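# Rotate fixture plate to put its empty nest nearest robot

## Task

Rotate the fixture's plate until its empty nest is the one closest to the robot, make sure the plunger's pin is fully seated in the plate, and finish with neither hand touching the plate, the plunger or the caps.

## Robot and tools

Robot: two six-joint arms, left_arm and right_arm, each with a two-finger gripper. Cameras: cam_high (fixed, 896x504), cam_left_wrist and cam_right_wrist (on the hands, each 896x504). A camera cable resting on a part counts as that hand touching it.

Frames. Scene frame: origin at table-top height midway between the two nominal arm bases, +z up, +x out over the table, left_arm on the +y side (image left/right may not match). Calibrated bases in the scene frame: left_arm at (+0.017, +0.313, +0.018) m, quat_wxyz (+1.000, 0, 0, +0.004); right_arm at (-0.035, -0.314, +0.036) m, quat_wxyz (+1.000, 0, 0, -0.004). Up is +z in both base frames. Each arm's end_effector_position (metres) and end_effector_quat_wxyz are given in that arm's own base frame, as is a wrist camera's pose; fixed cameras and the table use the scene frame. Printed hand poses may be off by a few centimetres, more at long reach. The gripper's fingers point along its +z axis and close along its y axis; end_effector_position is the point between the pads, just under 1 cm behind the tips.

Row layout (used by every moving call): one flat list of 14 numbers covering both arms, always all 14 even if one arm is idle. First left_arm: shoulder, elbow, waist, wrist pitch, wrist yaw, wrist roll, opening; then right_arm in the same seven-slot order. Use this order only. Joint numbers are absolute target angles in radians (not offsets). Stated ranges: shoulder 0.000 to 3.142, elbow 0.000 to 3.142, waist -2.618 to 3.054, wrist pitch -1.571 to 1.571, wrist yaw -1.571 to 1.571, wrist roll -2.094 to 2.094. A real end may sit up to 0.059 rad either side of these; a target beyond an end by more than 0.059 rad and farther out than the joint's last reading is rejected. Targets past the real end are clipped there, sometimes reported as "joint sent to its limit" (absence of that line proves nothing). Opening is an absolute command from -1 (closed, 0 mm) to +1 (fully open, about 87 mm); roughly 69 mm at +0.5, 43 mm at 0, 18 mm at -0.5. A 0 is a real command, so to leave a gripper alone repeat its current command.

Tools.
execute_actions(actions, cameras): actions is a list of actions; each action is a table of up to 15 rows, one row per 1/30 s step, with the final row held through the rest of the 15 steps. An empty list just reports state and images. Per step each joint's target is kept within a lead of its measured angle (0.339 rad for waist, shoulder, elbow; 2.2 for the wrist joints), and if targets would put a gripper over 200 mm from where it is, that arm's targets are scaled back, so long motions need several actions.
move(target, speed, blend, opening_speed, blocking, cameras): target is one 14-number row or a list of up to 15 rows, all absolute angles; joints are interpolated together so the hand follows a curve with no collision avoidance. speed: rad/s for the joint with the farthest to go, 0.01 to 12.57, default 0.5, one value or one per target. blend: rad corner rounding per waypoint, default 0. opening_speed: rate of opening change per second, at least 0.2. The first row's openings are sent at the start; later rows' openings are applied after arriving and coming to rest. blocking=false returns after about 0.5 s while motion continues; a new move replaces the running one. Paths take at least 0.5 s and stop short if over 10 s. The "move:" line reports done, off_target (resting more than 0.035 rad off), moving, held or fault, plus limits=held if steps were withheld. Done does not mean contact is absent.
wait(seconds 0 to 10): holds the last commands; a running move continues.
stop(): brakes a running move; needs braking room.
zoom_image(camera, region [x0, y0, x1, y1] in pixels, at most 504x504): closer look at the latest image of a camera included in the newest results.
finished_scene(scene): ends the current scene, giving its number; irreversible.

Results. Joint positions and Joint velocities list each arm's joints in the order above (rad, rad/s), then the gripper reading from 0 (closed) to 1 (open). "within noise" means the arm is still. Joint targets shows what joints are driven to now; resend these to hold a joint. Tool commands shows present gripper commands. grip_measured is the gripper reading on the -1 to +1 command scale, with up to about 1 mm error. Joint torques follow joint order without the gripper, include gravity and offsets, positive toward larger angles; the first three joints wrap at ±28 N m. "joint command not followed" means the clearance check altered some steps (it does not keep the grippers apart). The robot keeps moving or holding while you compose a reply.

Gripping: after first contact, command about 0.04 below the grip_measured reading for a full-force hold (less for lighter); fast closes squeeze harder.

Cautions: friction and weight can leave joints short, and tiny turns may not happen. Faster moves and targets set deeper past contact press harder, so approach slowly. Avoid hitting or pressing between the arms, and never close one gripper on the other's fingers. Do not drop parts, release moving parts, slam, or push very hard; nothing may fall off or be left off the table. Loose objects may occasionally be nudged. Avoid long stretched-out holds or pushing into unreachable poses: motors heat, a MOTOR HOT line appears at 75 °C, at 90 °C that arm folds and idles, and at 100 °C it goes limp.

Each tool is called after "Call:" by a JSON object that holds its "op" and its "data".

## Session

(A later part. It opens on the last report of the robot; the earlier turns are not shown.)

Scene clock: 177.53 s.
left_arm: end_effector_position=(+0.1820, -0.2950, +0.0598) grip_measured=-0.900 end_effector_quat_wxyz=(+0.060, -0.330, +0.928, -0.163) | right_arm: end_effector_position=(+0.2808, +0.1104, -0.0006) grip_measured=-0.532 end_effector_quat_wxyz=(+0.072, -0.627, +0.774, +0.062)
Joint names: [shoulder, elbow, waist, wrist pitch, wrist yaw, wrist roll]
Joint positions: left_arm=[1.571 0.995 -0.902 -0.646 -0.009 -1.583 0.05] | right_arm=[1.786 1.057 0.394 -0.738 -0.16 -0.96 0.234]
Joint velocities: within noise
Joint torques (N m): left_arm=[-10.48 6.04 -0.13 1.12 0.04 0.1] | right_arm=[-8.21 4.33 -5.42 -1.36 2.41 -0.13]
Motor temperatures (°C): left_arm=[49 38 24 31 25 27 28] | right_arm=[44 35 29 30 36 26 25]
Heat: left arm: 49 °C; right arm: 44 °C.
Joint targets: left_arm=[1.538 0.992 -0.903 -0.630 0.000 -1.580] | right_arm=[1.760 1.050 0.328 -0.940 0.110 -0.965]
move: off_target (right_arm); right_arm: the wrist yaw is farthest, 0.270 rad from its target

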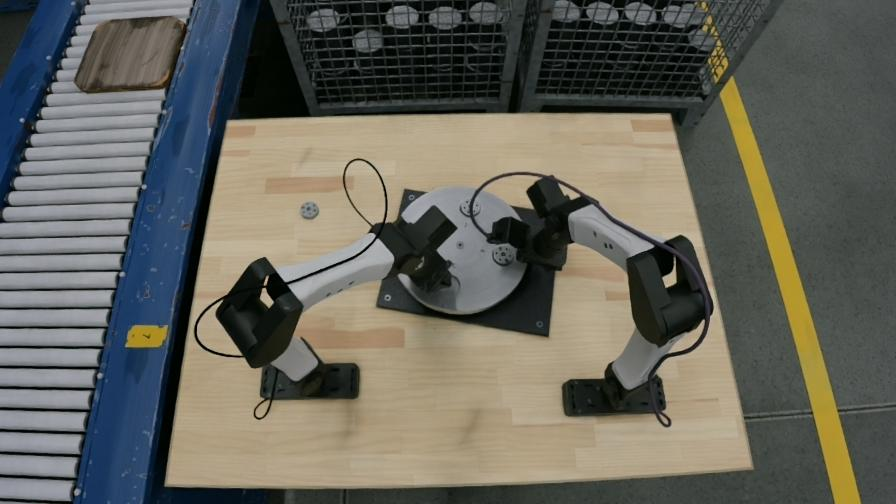

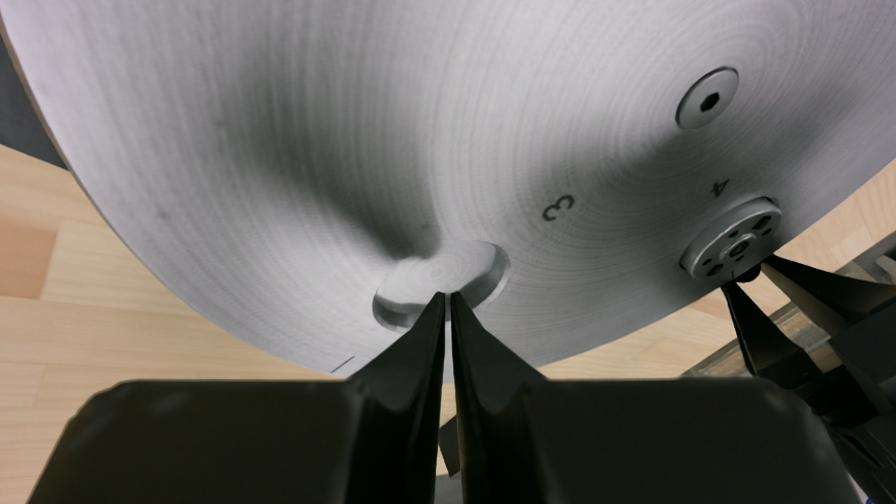

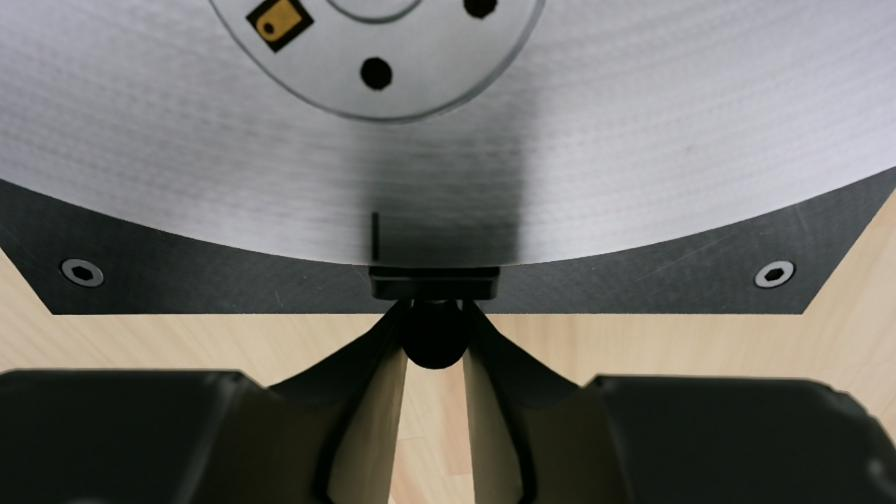

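Call:
{"op": "move", "data": {"target": [1.603, 0.96, -0.904, -0.578, 0.0, -1.58, -0.9, 1.76, 1.05, 0.328, -0.94, 0.11, -0.965, -0.85], "speed": 0.1, "cameras": ["cam_left_wrist", "cam_high"]}}

Call:
{"op": "zoom_image", "data": {"camera": "cam_left_wrist", "region": [360, 220, 540, 380]}}

Scene clock: 179.87 s.
left_arm: end_effector_position=(+0.1828, -0.2967, +0.0492) grip_measured=-0.900 end_effector_quat_wxyz=(+0.060, -0.329, +0.927, -0.166) | right_arm: end_effector_position=(+0.2808, +0.1104, -0.0006) grip_measured=-0.532 end_effector_quat_wxyz=(+0.072, -0.627, +0.774, +0.062)
Joint names: [shoulder, elbow, waist, wrist pitch, wrist yaw, wrist roll]
Joint positions: left_arm=[1.589 0.966 -0.902 -0.592 -0.006 -1.583 0.05] | right_arm=[1.786 1.057 0.394 -0.738 -0.16 -0.96 0.234]
Joint velocities: within noise
Joint torques (N m): left_arm=[-5.91 5.71 -0.34 1.11 0.02 0.09] | right_arm=[-8.2 4.33 -5.44 -1.35 2.41 -0.13]
Motor temperatures (°C): left_arm=[49 38 24 31 25 27 28] | right_arm=[44 35 29 30 36 26 25]
Heat: left arm: 49 °C; right arm: 44 °C.
Joint targets: left_arm=[1.603 0.960 -0.904 -0.578 0.000 -1.580] | right_arm=[1.760 1.050 0.328 -0.940 0.110 -0.965]
move: off_target (right_arm); right_arm: the wrist yaw is farthest, 0.270 rad from its target
Images, in order (width x height): cam_high 896x504, cam_left_wrist 896x504.

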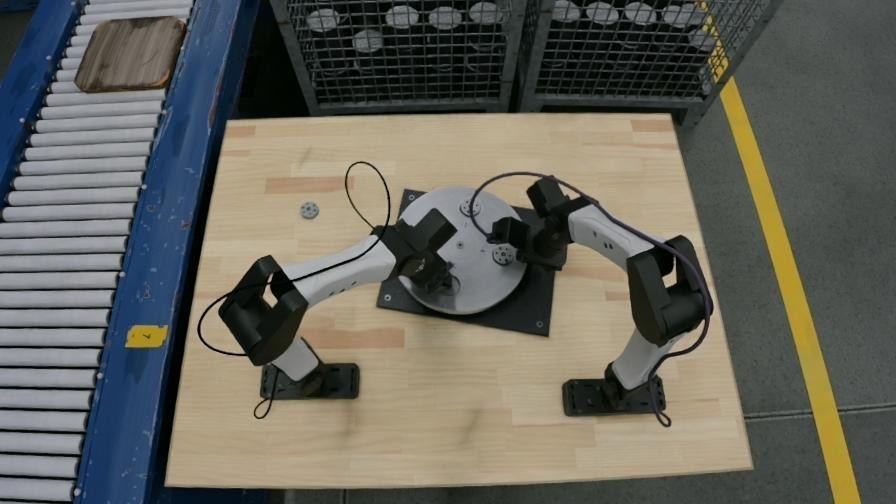

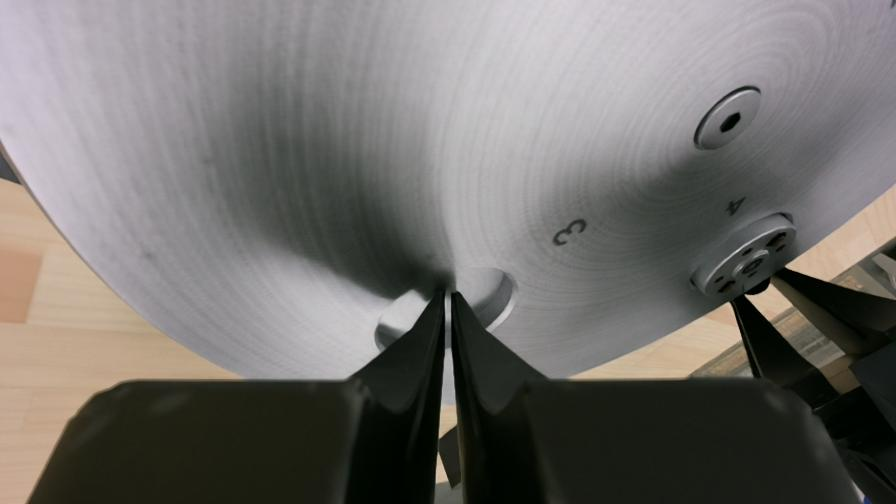

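Scaled by 2.800 from the camera's 896x504 image, which has a finer 1280x720 frame.

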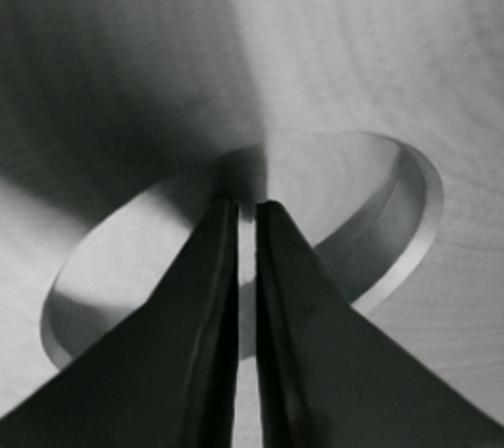

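Call:
{"op": "move", "data": {"target": [1.636, 1.01, -0.938, -0.575, 0.0, -1.58, -0.9, 1.76, 1.05, 0.328, -0.94, 0.11, -0.965, -0.85], "speed": 0.06, "cameras": ["cam_left_wrist", "cam_right_wrist"]}}

Scene clock: 182.17 s.
left_arm: end_effector_position=(+0.1804, -0.3095, +0.0491) grip_measured=-0.900 end_effector_quat_wxyz=(+0.058, -0.317, +0.931, -0.172) | right_arm: end_effector_position=(+0.2808, +0.1104, -0.0006) grip_measured=-0.532 end_effector_quat_wxyz=(+0.072, -0.627, +0.774, +0.062)
Joint names: [shoulder, elbow, waist, wrist pitch, wrist yaw, wrist roll]
Joint positions: left_arm=[1.618 0.991 -0.928 -0.578 -0.003 -1.583 0.05] | right_arm=[1.786 1.057 0.394 -0.738 -0.16 -0.96 0.234]
Joint velocities: within noise
Joint torques (N m): left_arm=[-5.87 8.2 -1.09 1.01 0 0.1] | right_arm=[-8.2 4.33 -5.45 -1.36 2.41 -0.13]
Motor temperatures (°C): left_arm=[48 38 24 31 25 27 28] | right_arm=[44 35 29 30 37 26 25]
Heat: left arm: 48 °C; right arm: 44 °C.
Joint targets: left_arm=[1.636 1.010 -0.938 -0.575 0.000 -1.580] | right_arm=[1.760 1.050 0.328 -0.940 0.110 -0.965]
move: off_target (right_arm); right_arm: the wrist yaw is farthest, 0.270 rad from its target
Images, in order (width x height): cam_left_wrist 896x504, cam_right_wrist 896x504.

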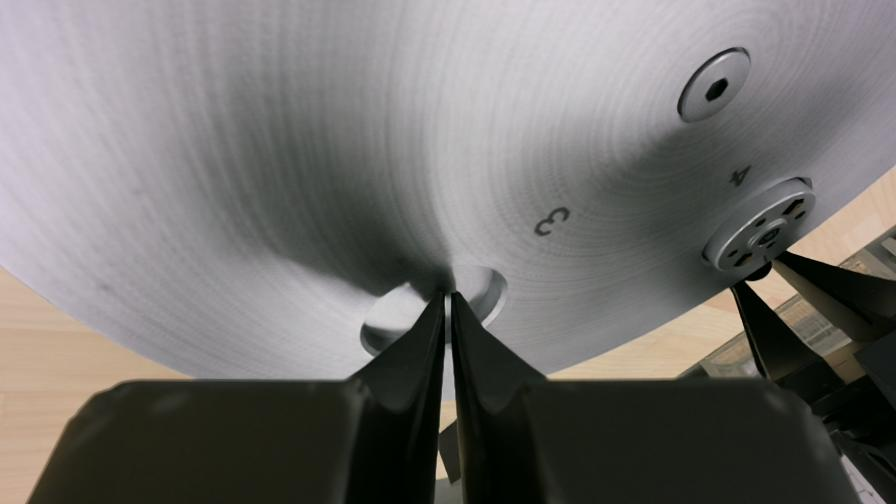

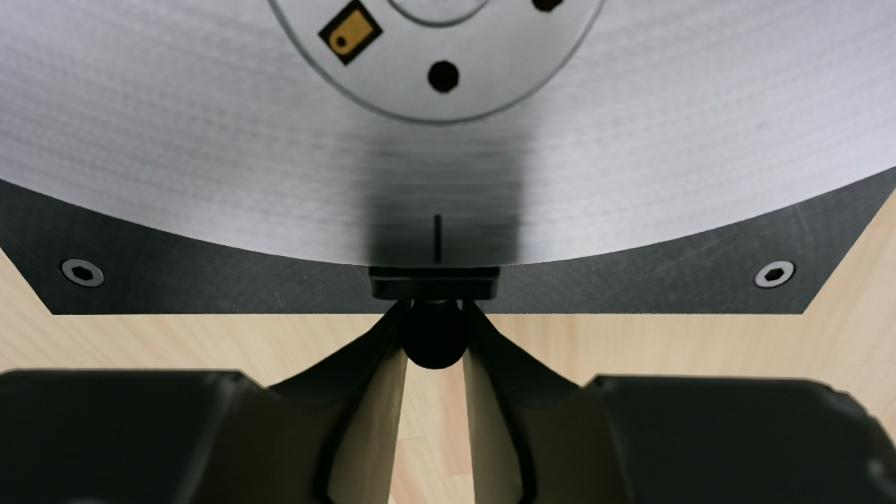

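Call:
{"op": "zoom_image", "data": {"camera": "cam_right_wrist", "region": [340, 200, 540, 380]}}

Scaled by 2.520 from the camera's 896x504 image, which has a finer 1280x720 frame.

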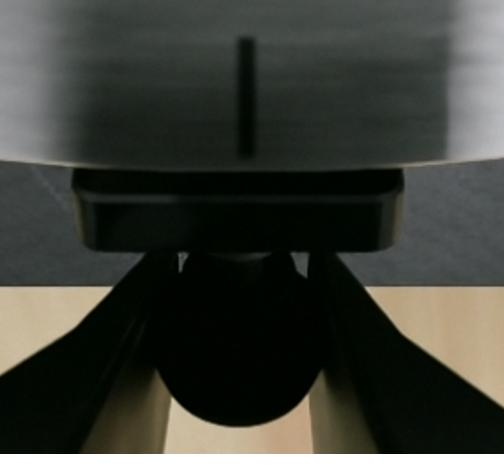

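Call:
{"op": "move", "data": {"target": [1.636, 1.01, -0.938, -0.575, 0.0, -1.58, -0.9, 1.775, 1.055, 0.375, -0.76, -0.12, -0.96, -0.75], "speed": 0.1, "cameras": ["cam_right_wrist"]}}

Call:
{"op": "zoom_image", "data": {"camera": "cam_right_wrist", "region": [340, 200, 540, 380]}}

Scene clock: 186.40 s.
left_arm: end_effector_position=(+0.1804, -0.3095, +0.0491) grip_measured=-0.900 end_effector_quat_wxyz=(+0.058, -0.317, +0.931, -0.172) | right_arm: end_effector_position=(+0.2823, +0.1148, -0.0007) grip_measured=-0.532 end_effector_quat_wxyz=(+0.081, -0.626, +0.772, +0.070)
Joint names: [shoulder, elbow, waist, wrist pitch, wrist yaw, wrist roll]
Joint positions: left_arm=[1.618 0.991 -0.928 -0.578 -0.003 -1.583 0.05] | right_arm=[1.786 1.057 0.394 -0.726 -0.179 -0.958 0.234]
Joint velocities: within noise
Joint torques (N m): left_arm=[-5.91 8.24 -1.11 1 0 0.1] | right_arm=[-6.95 4.78 -1.89 0.32 0.39 -0.1]
Motor temperatures (°C): left_arm=[48 38 24 31 25 27 28] | right_arm=[44 35 29 30 36 26 25]
Heat: left arm: 48 °C; right arm: 44 °C.
Joint targets: left_arm=[1.636 1.010 -0.938 -0.575 0.000 -1.580] | right_arm=[1.775 1.055 0.375 -0.760 -0.120 -0.960]
move: off_target (right_arm); right_arm: the wrist yaw is farthest, 0.059 rad from its target
Images, in order (width x height): cam_right_wrist 896x504.

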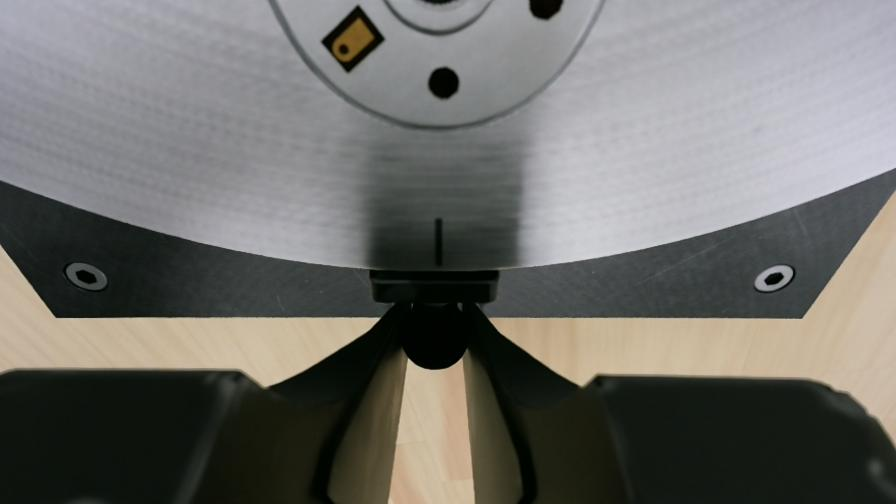

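Scaled by 2.520 from the camera's 896x504 image, which has a finer 1280x720 frame.

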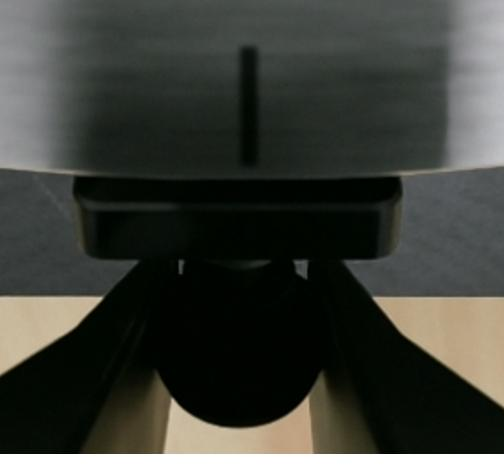

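Call:
{"op": "move", "data": {"target": [1.636, 1.01, -0.916, -0.575, 0.0, -1.58, -0.9, 1.775, 1.055, 0.375, -0.76, -0.12, -0.96, -0.75], "speed": 0.05, "cameras": ["cam_right_wrist"]}}

Call:
{"op": "zoom_image", "data": {"camera": "cam_right_wrist", "region": [340, 200, 540, 380]}}

Scene clock: 188.50 s.
left_arm: end_effector_position=(+0.1804, -0.3095, +0.0491) grip_measured=-0.900 end_effector_quat_wxyz=(+0.058, -0.317, +0.931, -0.172) | right_arm: end_effector_position=(+0.2823, +0.1148, -0.0007) grip_measured=-0.532 end_effector_quat_wxyz=(+0.081, -0.626, +0.772, +0.070)
Joint names: [shoulder, elbow, waist, wrist pitch, wrist yaw, wrist roll]
Joint positions: left_arm=[1.618 0.991 -0.928 -0.578 -0.003 -1.583 0.05] | right_arm=[1.786 1.057 0.394 -0.726 -0.179 -0.958 0.234]
Joint velocities: within noise
Joint torques (N m): left_arm=[-5.9 8.25 1.18 1.01 -0.01 0.09] | right_arm=[-6.94 4.77 -1.88 0.32 0.4 -0.09]
Motor temperatures (°C): left_arm=[47 38 24 31 25 27 28] | right_arm=[44 35 29 30 36 26 25]
Heat: left arm: 47 °C; right arm: 44 °C.
Joint targets: left_arm=[1.636 1.010 -0.916 -0.575 0.000 -1.580] | right_arm=[1.775 1.055 0.375 -0.760 -0.120 -0.960]
move: off_target (right_arm); right_arm: the wrist yaw is farthest, 0.059 rad from its target
Images, in order (width x height): cam_right_wrist 896x504.

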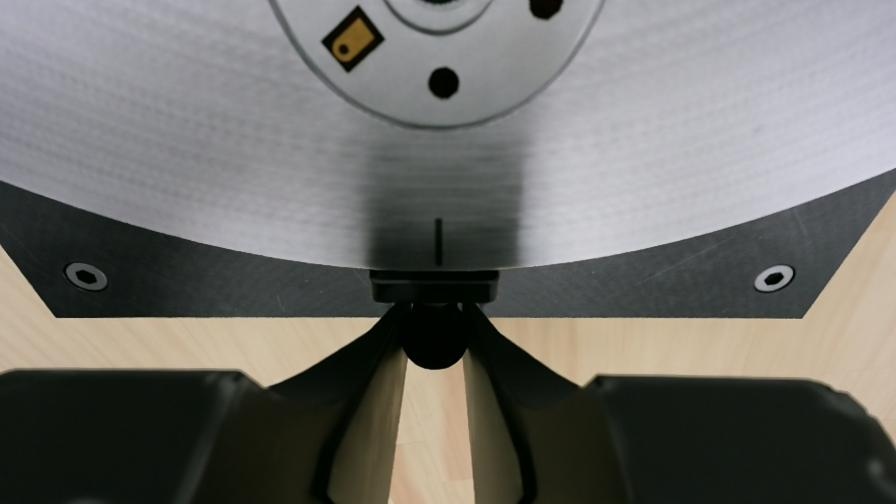

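Scaled by 2.520 from the camera's 896x504 image, which has a finer 1280x720 frame.

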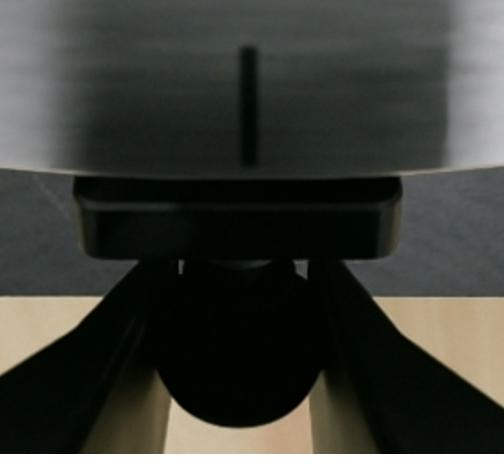

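Call:
{"op": "move", "data": {"target": [1.636, 1.01, -0.909, -0.575, 0.0, -1.58, -0.9, 1.775, 1.055, 0.375, -0.76, -0.12, -0.96, -0.75], "speed": 0.05, "cameras": ["cam_right_wrist"]}}

Call:
{"op": "zoom_image", "data": {"camera": "cam_right_wrist", "region": [340, 200, 540, 380]}}

Scene clock: 189.63 s.
left_arm: end_effector_position=(+0.1827, -0.3082, +0.0492) grip_measured=-0.900 end_effector_quat_wxyz=(+0.057, -0.321, +0.930, -0.173) | right_arm: end_effector_position=(+0.2823, +0.1148, -0.0007) grip_measured=-0.532 end_effector_quat_wxyz=(+0.081, -0.626, +0.772, +0.070)
Joint names: [shoulder, elbow, waist, wrist pitch, wrist yaw, wrist roll]
Joint positions: left_arm=[1.618 0.991 -0.919 -0.578 -0.001 -1.583 0.05] | right_arm=[1.786 1.057 0.394 -0.726 -0.179 -0.958 0.234]
Joint velocities: within noise
Joint torques (N m): left_arm=[-5.89 8.23 1.03 1.02 -0.03 0.1] | right_arm=[-6.94 4.78 -1.88 0.32 0.4 -0.1]
Motor temperatures (°C): left_arm=[47 38 24 31 25 27 28] | right_arm=[44 35 29 30 35 26 25]
Heat: left arm: 47 °C; right arm: 44 °C.
Joint targets: left_arm=[1.636 1.010 -0.909 -0.575 0.000 -1.580] | right_arm=[1.775 1.055 0.375 -0.760 -0.120 -0.960]
move: off_target (right_arm); right_arm: the wrist yaw is farthest, 0.059 rad from its target
Images, in order (width x height): cam_right_wrist 896x504.

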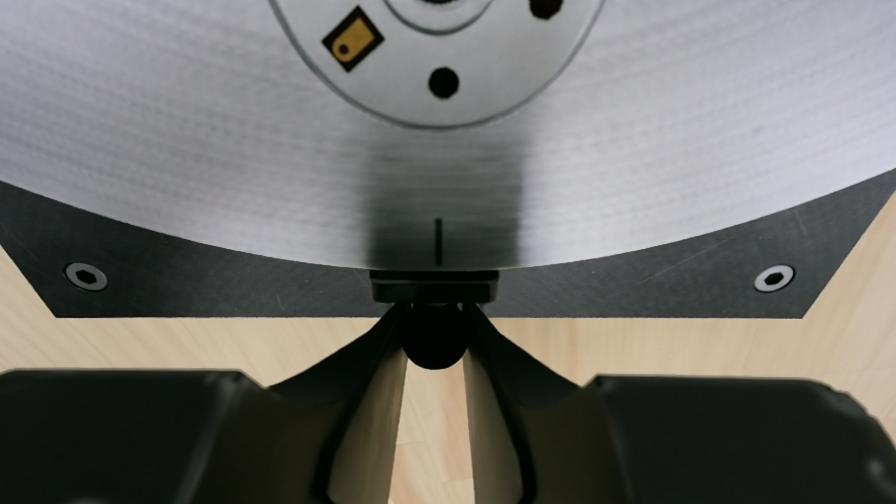

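Scaled by 2.520 from the camera's 896x504 image, which has a finer 1280x720 frame.

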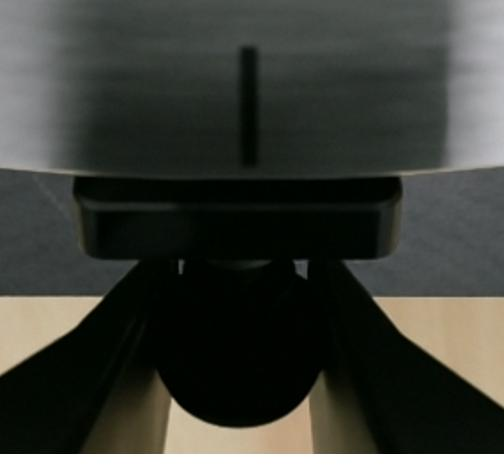

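Call:
{"op": "wait", "data": {"seconds": 0, "cameras": ["cam_left_wrist"]}}

Call:
{"op": "zoom_image", "data": {"camera": "cam_left_wrist", "region": [340, 220, 540, 380]}}

Scene clock: 190.07 s.
left_arm: end_effector_position=(+0.1827, -0.3082, +0.0492) grip_measured=-0.900 end_effector_quat_wxyz=(+0.057, -0.321, +0.930, -0.173) | right_arm: end_effector_position=(+0.2823, +0.1148, -0.0007) grip_measured=-0.532 end_effector_quat_wxyz=(+0.081, -0.626, +0.772, +0.070)
Joint names: [shoulder, elbow, waist, wrist pitch, wrist yaw, wrist roll]
Joint positions: left_arm=[1.618 0.991 -0.919 -0.578 -0.001 -1.583 0.05] | right_arm=[1.786 1.057 0.394 -0.726 -0.179 -0.958 0.234]
Joint velocities: within noise
Joint torques (N m): left_arm=[-5.89 8.24 0.99 1.02 -0.03 0.1] | right_arm=[-6.95 4.77 -1.89 0.32 0.4 -0.09]
Motor temperatures (°C): left_arm=[47 38 24 31 25 27 28] | right_arm=[44 35 29 30 35 26 25]
Heat: left arm: 47 °C; right arm: 44 °C.
Joint targets: left_arm=[1.636 1.010 -0.909 -0.575 0.000 -1.580] | right_arm=[1.775 1.055 0.375 -0.760 -0.120 -0.960]
Tool commands: left_gripper/opening=-0.9 right_gripper/opening=-0.75
Images, in order (width x height): cam_left_wrist 896x504.

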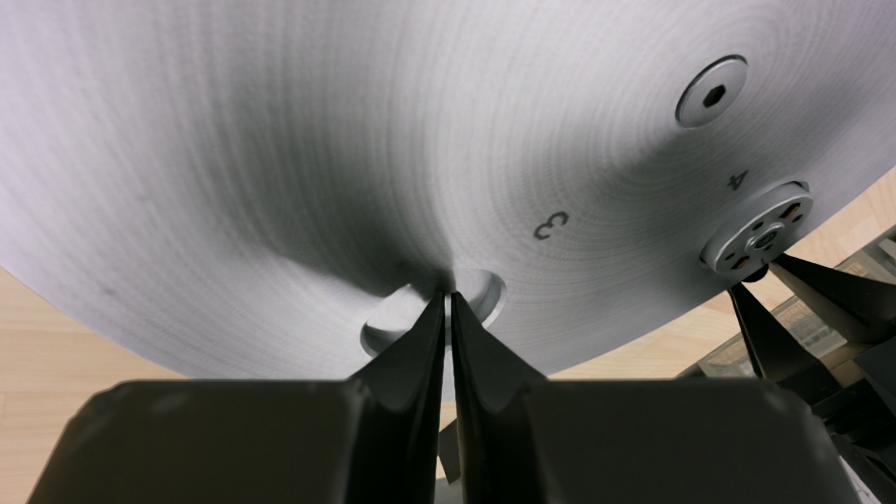

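Scaled by 2.520 from the camera's 896x504 image, which has a finer 1280x720 frame.

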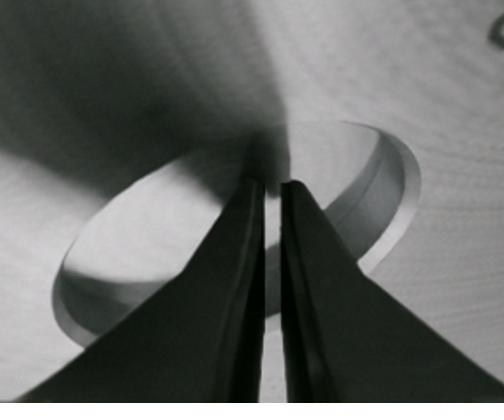

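Call:
{"op": "move", "data": {"target": [1.636, 1.01, -0.909, -0.575, 0.0, -1.58, -0.9, 1.76, 1.05, 0.33, -0.93, 0.10, -0.96, -0.85], "speed": 0.15, "cameras": ["cam_right_wrist"]}}

Call:
{"op": "move", "data": {"target": [1.636, 1.01, -0.899, -0.575, 0.0, -1.58, -0.9, 1.76, 1.05, 0.33, -0.93, 0.10, -0.96, -0.85], "speed": 0.05, "cameras": ["cam_right_wrist"]}}

Call:
{"op": "zoom_image", "data": {"camera": "cam_right_wrist", "region": [340, 200, 540, 380]}}

Scene clock: 192.40 s.
left_arm: end_effector_position=(+0.1827, -0.3082, +0.0492) grip_measured=-0.900 end_effector_quat_wxyz=(+0.057, -0.321, +0.930, -0.173) | right_arm: end_effector_position=(+0.2812, +0.1113, -0.0006) grip_measured=-0.532 end_effector_quat_wxyz=(+0.074, -0.625, +0.775, +0.063)
Joint names: [shoulder, elbow, waist, wrist pitch, wrist yaw, wrist roll]
Joint positions: left_arm=[1.618 0.991 -0.919 -0.578 -0.001 -1.583 0.05] | right_arm=[1.786 1.057 0.394 -0.735 -0.163 -0.955 0.234]
Joint velocities: within noise
Joint torques (N m): left_arm=[-5.86 8.24 1.02 1 -0.02 0.09] | right_arm=[-8.21 4.34 -5.26 -1.28 2.34 -0.12]
Motor temperatures (°C): left_arm=[47 38 24 31 25 27 28] | right_arm=[44 35 29 30 35 26 25]
Heat: left arm: 47 °C; right arm: 44 °C.
Joint targets: left_arm=[1.636 1.010 -0.909 -0.575 0.000 -1.580] | right_arm=[1.760 1.050 0.330 -0.930 0.100 -0.960]
move: off_target (right_arm); right_arm: the wrist yaw is farthest, 0.263 rad from its target
Images, in order (width x height): cam_right_wrist 896x504.

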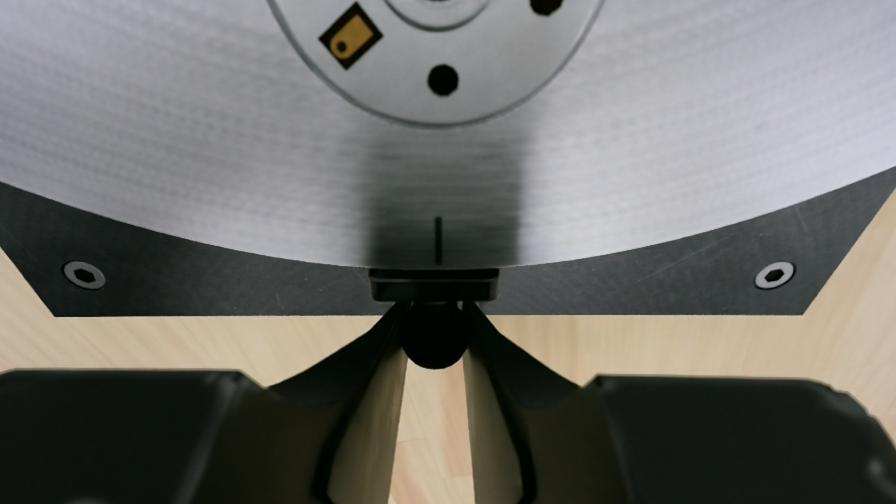

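Scene clock: 193.10 s.
left_arm: end_effector_position=(+0.1857, -0.3063, +0.0492) grip_measured=-0.900 end_effector_quat_wxyz=(+0.058, -0.325, +0.928, -0.172) | right_arm: end_effector_position=(+0.2812, +0.1113, -0.0006) grip_measured=-0.532 end_effector_quat_wxyz=(+0.074, -0.625, +0.775, +0.063)
Joint names: [shoulder, elbow, waist, wrist pitch, wrist yaw, wrist roll]
Joint positions: left_arm=[1.618 0.991 -0.91 -0.578 -0.001 -1.583 0.05] | right_arm=[1.786 1.057 0.394 -0.735 -0.163 -0.955 0.234]
Joint velocities: within noise
Joint torques (N m): left_arm=[-5.9 8.2 0.96 1.01 -0.02 0.09] | right_arm=[-8.21 4.34 -5.3 -1.28 2.34 -0.12]
Motor temperatures (°C): left_arm=[47 38 24 31 25 27 28] | right_arm=[44 35 29 30 35 26 25]
Heat: left arm: 47 °C; right arm: 44 °C.
Joint targets: left_arm=[1.636 1.010 -0.899 -0.575 0.000 -1.580] | right_arm=[1.760 1.050 0.330 -0.930 0.100 -0.960]
move: off_target (right_arm); right_arm: the wrist yaw is farthest, 0.263 rad from its target
Images, in order (width x height): cam_right_wrist 896x504.

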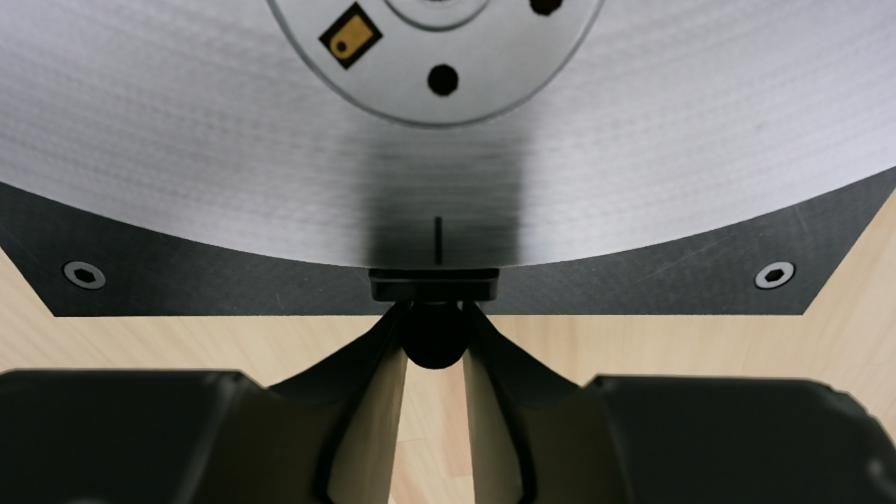

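Scaled by 2.520 from the camera's 896x504 image, which has a finer 1280x720 frame.

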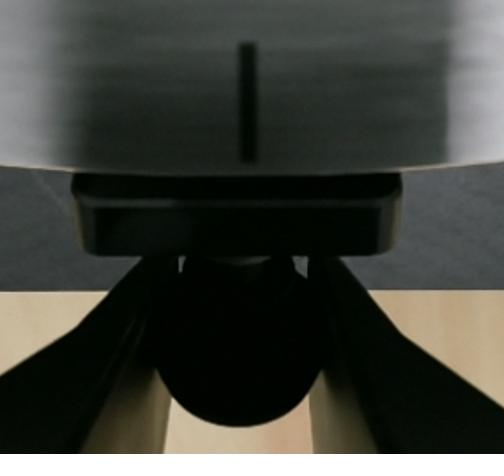

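Call:
{"op": "move", "data": {"target": [1.555, 0.945, -0.875, -0.576, 0.0, -1.58, -0.9, 1.765, 1.05, 0.345, -0.86, 0.03, -0.96, -0.85], "speed": 0.06, "cameras": ["cam_right_wrist", "cam_left_wrist"]}}

Scene clock: 196.50 s.
left_arm: end_effector_position=(+0.1870, -0.2959, +0.0491) grip_measured=-0.900 end_effector_quat_wxyz=(+0.058, -0.336, +0.924, -0.174) | right_arm: end_effector_position=(+0.2816, +0.1125, -0.0007) grip_measured=-0.532 end_effector_quat_wxyz=(+0.076, -0.625, +0.774, +0.066)
Joint names: [shoulder, elbow, waist, wrist pitch, wrist yaw, wrist roll]
Joint positions: left_arm=[1.584 0.953 -0.885 -0.57 0.005 -1.583 0.05] | right_arm=[1.786 1.057 0.394 -0.732 -0.169 -0.955 0.234]
Joint velocities: within noise
Joint torques (N m): left_arm=[-10.14 5.45 1.01 0.91 -0.07 0.1] | right_arm=[-7.79 4.36 -4.14 -0.61 1.72 -0.13]
Motor temperatures (°C): left_arm=[46 38 24 31 25 27 28] | right_arm=[44 35 29 30 35 26 25]
Heat: left arm: 46 °C; right arm: 44 °C.
Joint targets: left_arm=[1.555 0.945 -0.875 -0.576 0.000 -1.580] | right_arm=[1.765 1.050 0.345 -0.860 0.030 -0.960]
move: off_target (right_arm); right_arm: the wrist yaw is farthest, 0.199 rad from its target
Images, in order (width x height): cam_left_wrist 896x504, cam_right_wrist 896x504.

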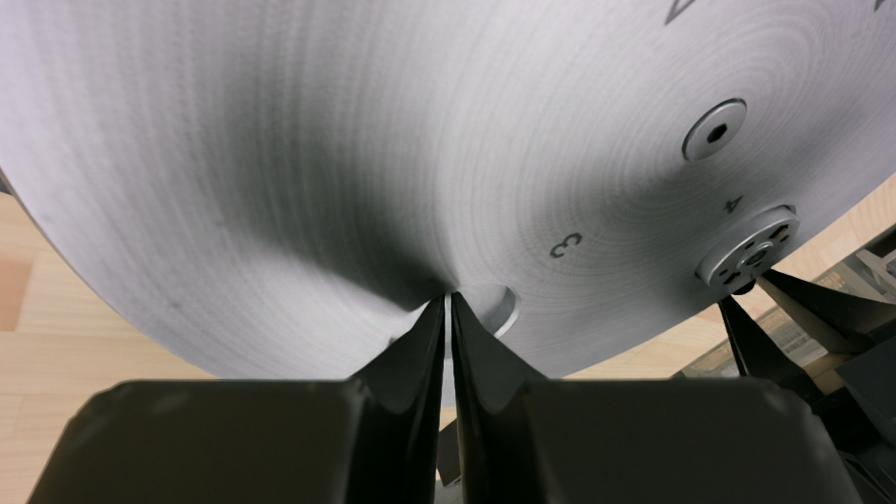

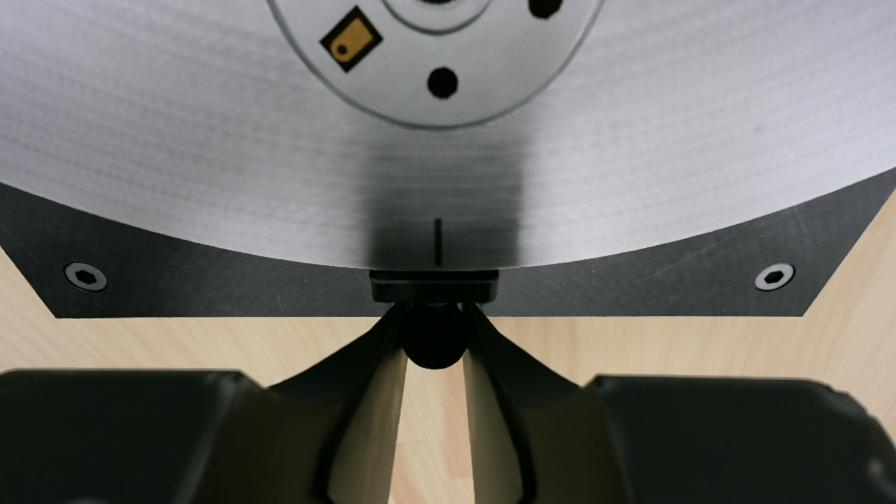

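Call:
{"op": "move", "data": {"target": [1.545, 0.938, -0.867, -0.576, -0.01, -1.58, -0.9, 1.765, 1.05, 0.345, -0.86, 0.03, -0.96, -0.85], "speed": 0.06, "cameras": ["cam_right_wrist", "cam_left_wrist"]}}

Call:
{"op": "zoom_image", "data": {"camera": "cam_left_wrist", "region": [340, 220, 540, 380]}}

Scene clock: 197.77 s.
left_arm: end_effector_position=(+0.1871, -0.2941, +0.0505) grip_measured=-0.900 end_effector_quat_wxyz=(+0.060, -0.337, +0.923, -0.176) | right_arm: end_effector_position=(+0.2816, +0.1125, -0.0007) grip_measured=-0.532 end_effector_quat_wxyz=(+0.076, -0.625, +0.774, +0.066)
Joint names: [shoulder, elbow, waist, wrist pitch, wrist yaw, wrist roll]
Joint positions: left_arm=[1.574 0.946 -0.882 -0.569 0.005 -1.583 0.05] | right_arm=[1.786 1.057 0.394 -0.732 -0.169 -0.955 0.234]
Joint velocities: within noise
Joint torques (N m): left_arm=[-9.99 5.46 1.46 0.91 -0.16 0.11] | right_arm=[-7.82 4.36 -4.15 -0.62 1.73 -0.13]
Motor temperatures (°C): left_arm=[46 38 24 31 25 27 28] | right_arm=[44 35 29 30 35 26 25]
Heat: left arm: 46 °C; right arm: 44 °C.
Joint targets: left_arm=[1.545 0.938 -0.867 -0.576 -0.010 -1.580] | right_arm=[1.765 1.050 0.345 -0.860 0.030 -0.960]
move: off_target (right_arm); right_arm: the wrist yaw is farthest, 0.199 rad from its target
Images, in order (width x height): cam_left_wrist 896x504, cam_right_wrist 896x504.

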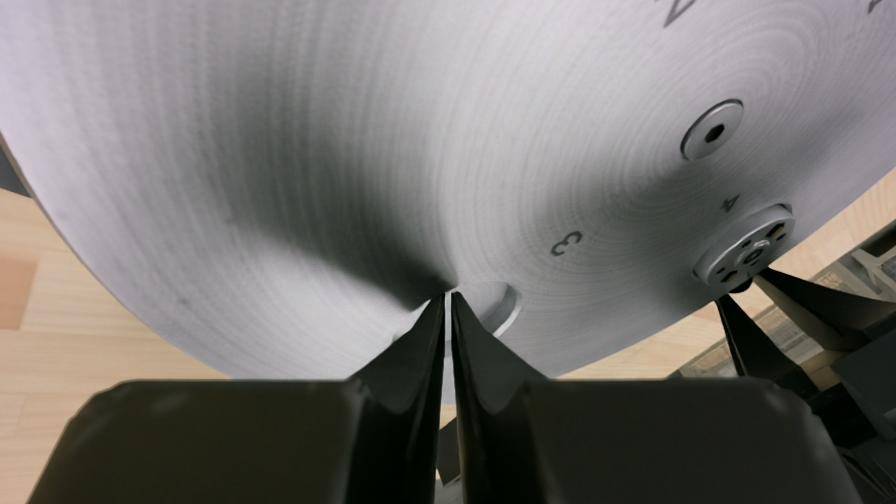

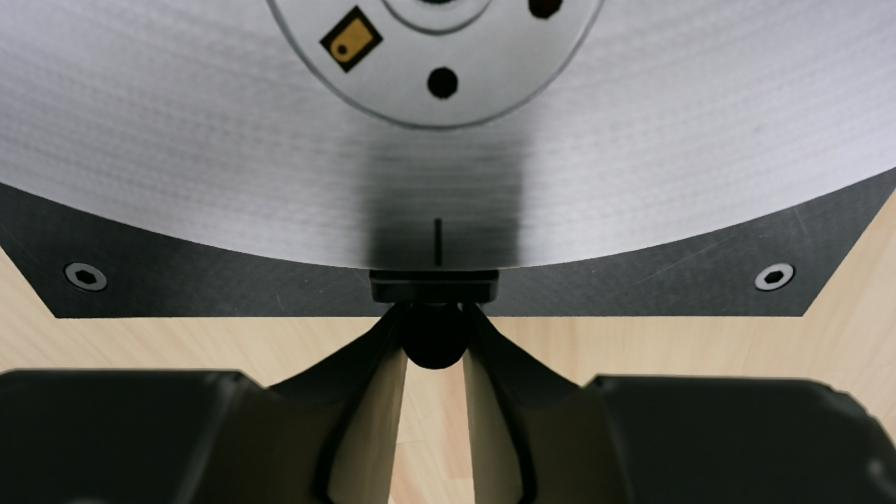

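Scaled by 2.520 from the camera's 896x504 image, which has a finer 1280x720 frame.

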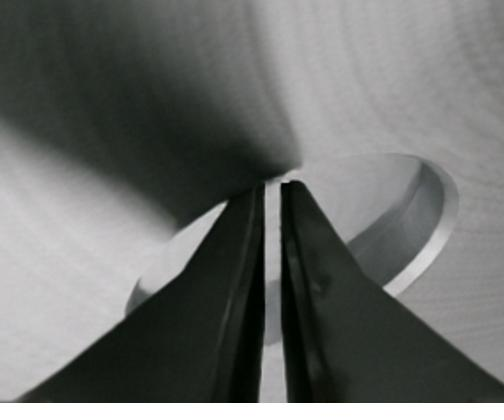

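Call:
{"op": "execute_actions", "data": {"actions": []}}

Scene clock: 200.40 s.
left_arm: end_effector_position=(+0.1871, -0.2941, +0.0505) grip_measured=-0.900 end_effector_quat_wxyz=(+0.060, -0.337, +0.923, -0.176) | right_arm: end_effector_position=(+0.2816, +0.1125, -0.0007) grip_measured=-0.532 end_effector_quat_wxyz=(+0.076, -0.625, +0.774, +0.066)
Joint names: [shoulder, elbow, waist, wrist pitch, wrist yaw, wrist roll]
Joint positions: left_arm=[1.574 0.946 -0.882 -0.569 0.005 -1.583 0.05] | right_arm=[1.786 1.057 0.394 -0.732 -0.169 -0.955 0.234]
Joint velocities: within noise
Joint torques (N m): left_arm=[-9.99 5.46 1.44 0.91 -0.16 0.1] | right_arm=[-7.79 4.36 -4.14 -0.62 1.73 -0.12]
Motor temperatures (°C): left_arm=[46 38 24 31 25 27 28] | right_arm=[44 35 29 29 35 26 25]
Heat: left arm: 46 °C; right arm: 44 °C.
Joint targets: left_arm=[1.545 0.938 -0.867 -0.576 -0.010 -1.580] | right_arm=[1.765 1.050 0.345 -0.860 0.030 -0.960]
Tool commands: left_gripper/opening=-0.9 right_gripper/opening=-0.85

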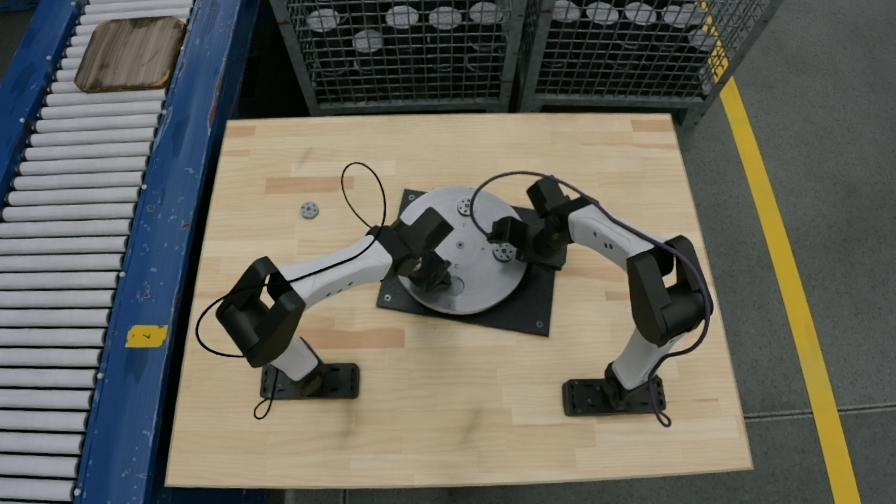

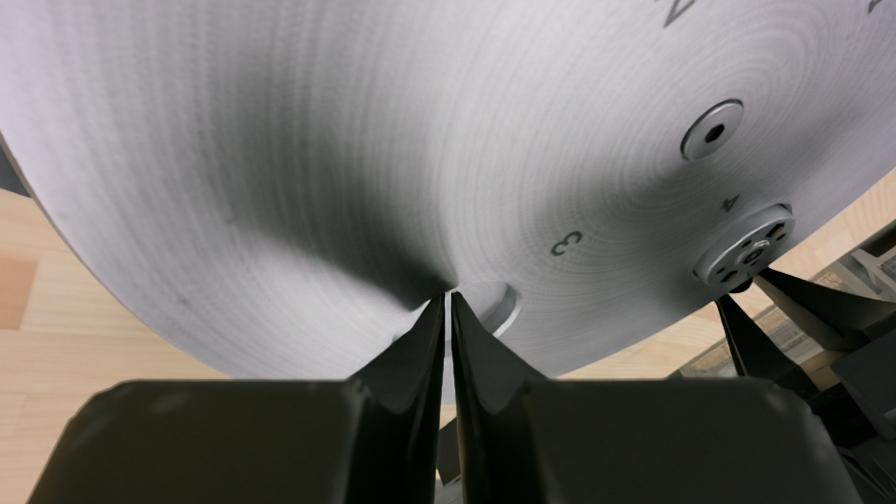

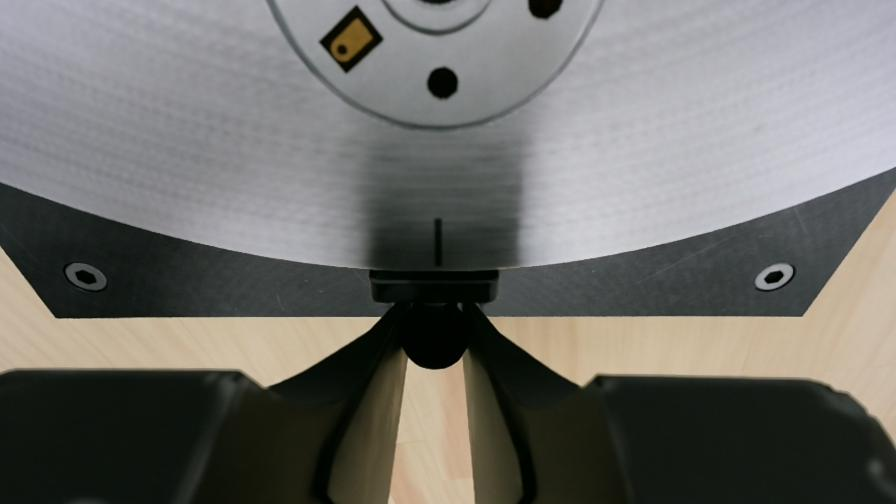

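Call:
{"op": "move", "data": {"target": [1.537, 0.93, -0.857, -0.576, -0.01, -1.58, -0.9, 1.765, 1.05, 0.345, -0.86, 0.03, -0.96, -0.85], "speed": 0.05, "cameras": ["cam_right_wrist"]}}

Call:
{"op": "zoom_image", "data": {"camera": "cam_right_wrist", "region": [340, 200, 540, 380]}}

Scene clock: 201.57 s.
left_arm: end_effector_position=(+0.1882, -0.2917, +0.0515) grip_measured=-0.900 end_effector_quat_wxyz=(+0.059, -0.341, +0.921, -0.178) | right_arm: end_effector_position=(+0.2818, +0.1131, -0.0007) grip_measured=-0.532 end_effector_quat_wxyz=(+0.078, -0.625, +0.774, +0.066)
Joint names: [shoulder, elbow, waist, wrist pitch, wrist yaw, wrist roll]
Joint positions: left_arm=[1.564 0.94 -0.873 -0.568 0.009 -1.583 0.05] | right_arm=[1.786 1.057 0.394 -0.73 -0.171 -0.955 0.234]
Joint velocities: within noise
Joint torques (N m): left_arm=[-9.76 5.37 1.62 0.92 -0.2 0.1] | right_arm=[-7.79 4.34 -4.14 -0.63 1.75 -0.12]
Motor temperatures (°C): left_arm=[46 38 24 31 25 27 28] | right_arm=[44 35 29 29 35 26 25]
Heat: left arm: 46 °C; right arm: 44 °C.
Joint targets: left_arm=[1.537 0.930 -0.857 -0.576 -0.010 -1.580] | right_arm=[1.765 1.050 0.345 -0.860 0.030 -0.960]
move: off_target (right_arm); right_arm: the wrist yaw is farthest, 0.201 rad from its target
Images, in order (width x height): cam_right_wrist 896x504.

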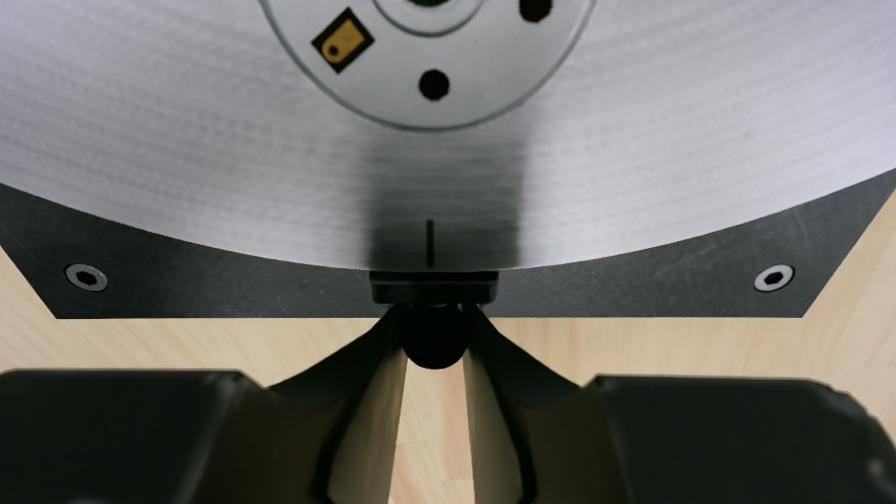

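Scaled by 2.520 from the camera's 896x504 image, which has a finer 1280x720 frame.

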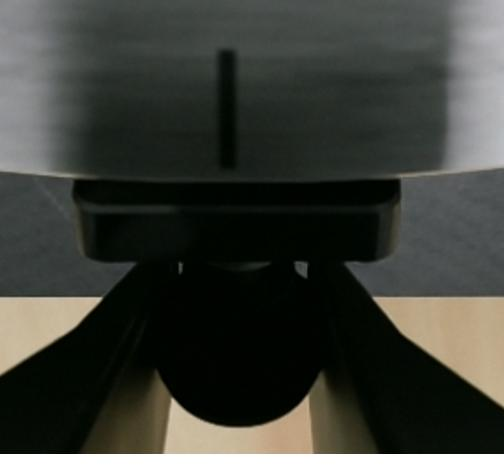

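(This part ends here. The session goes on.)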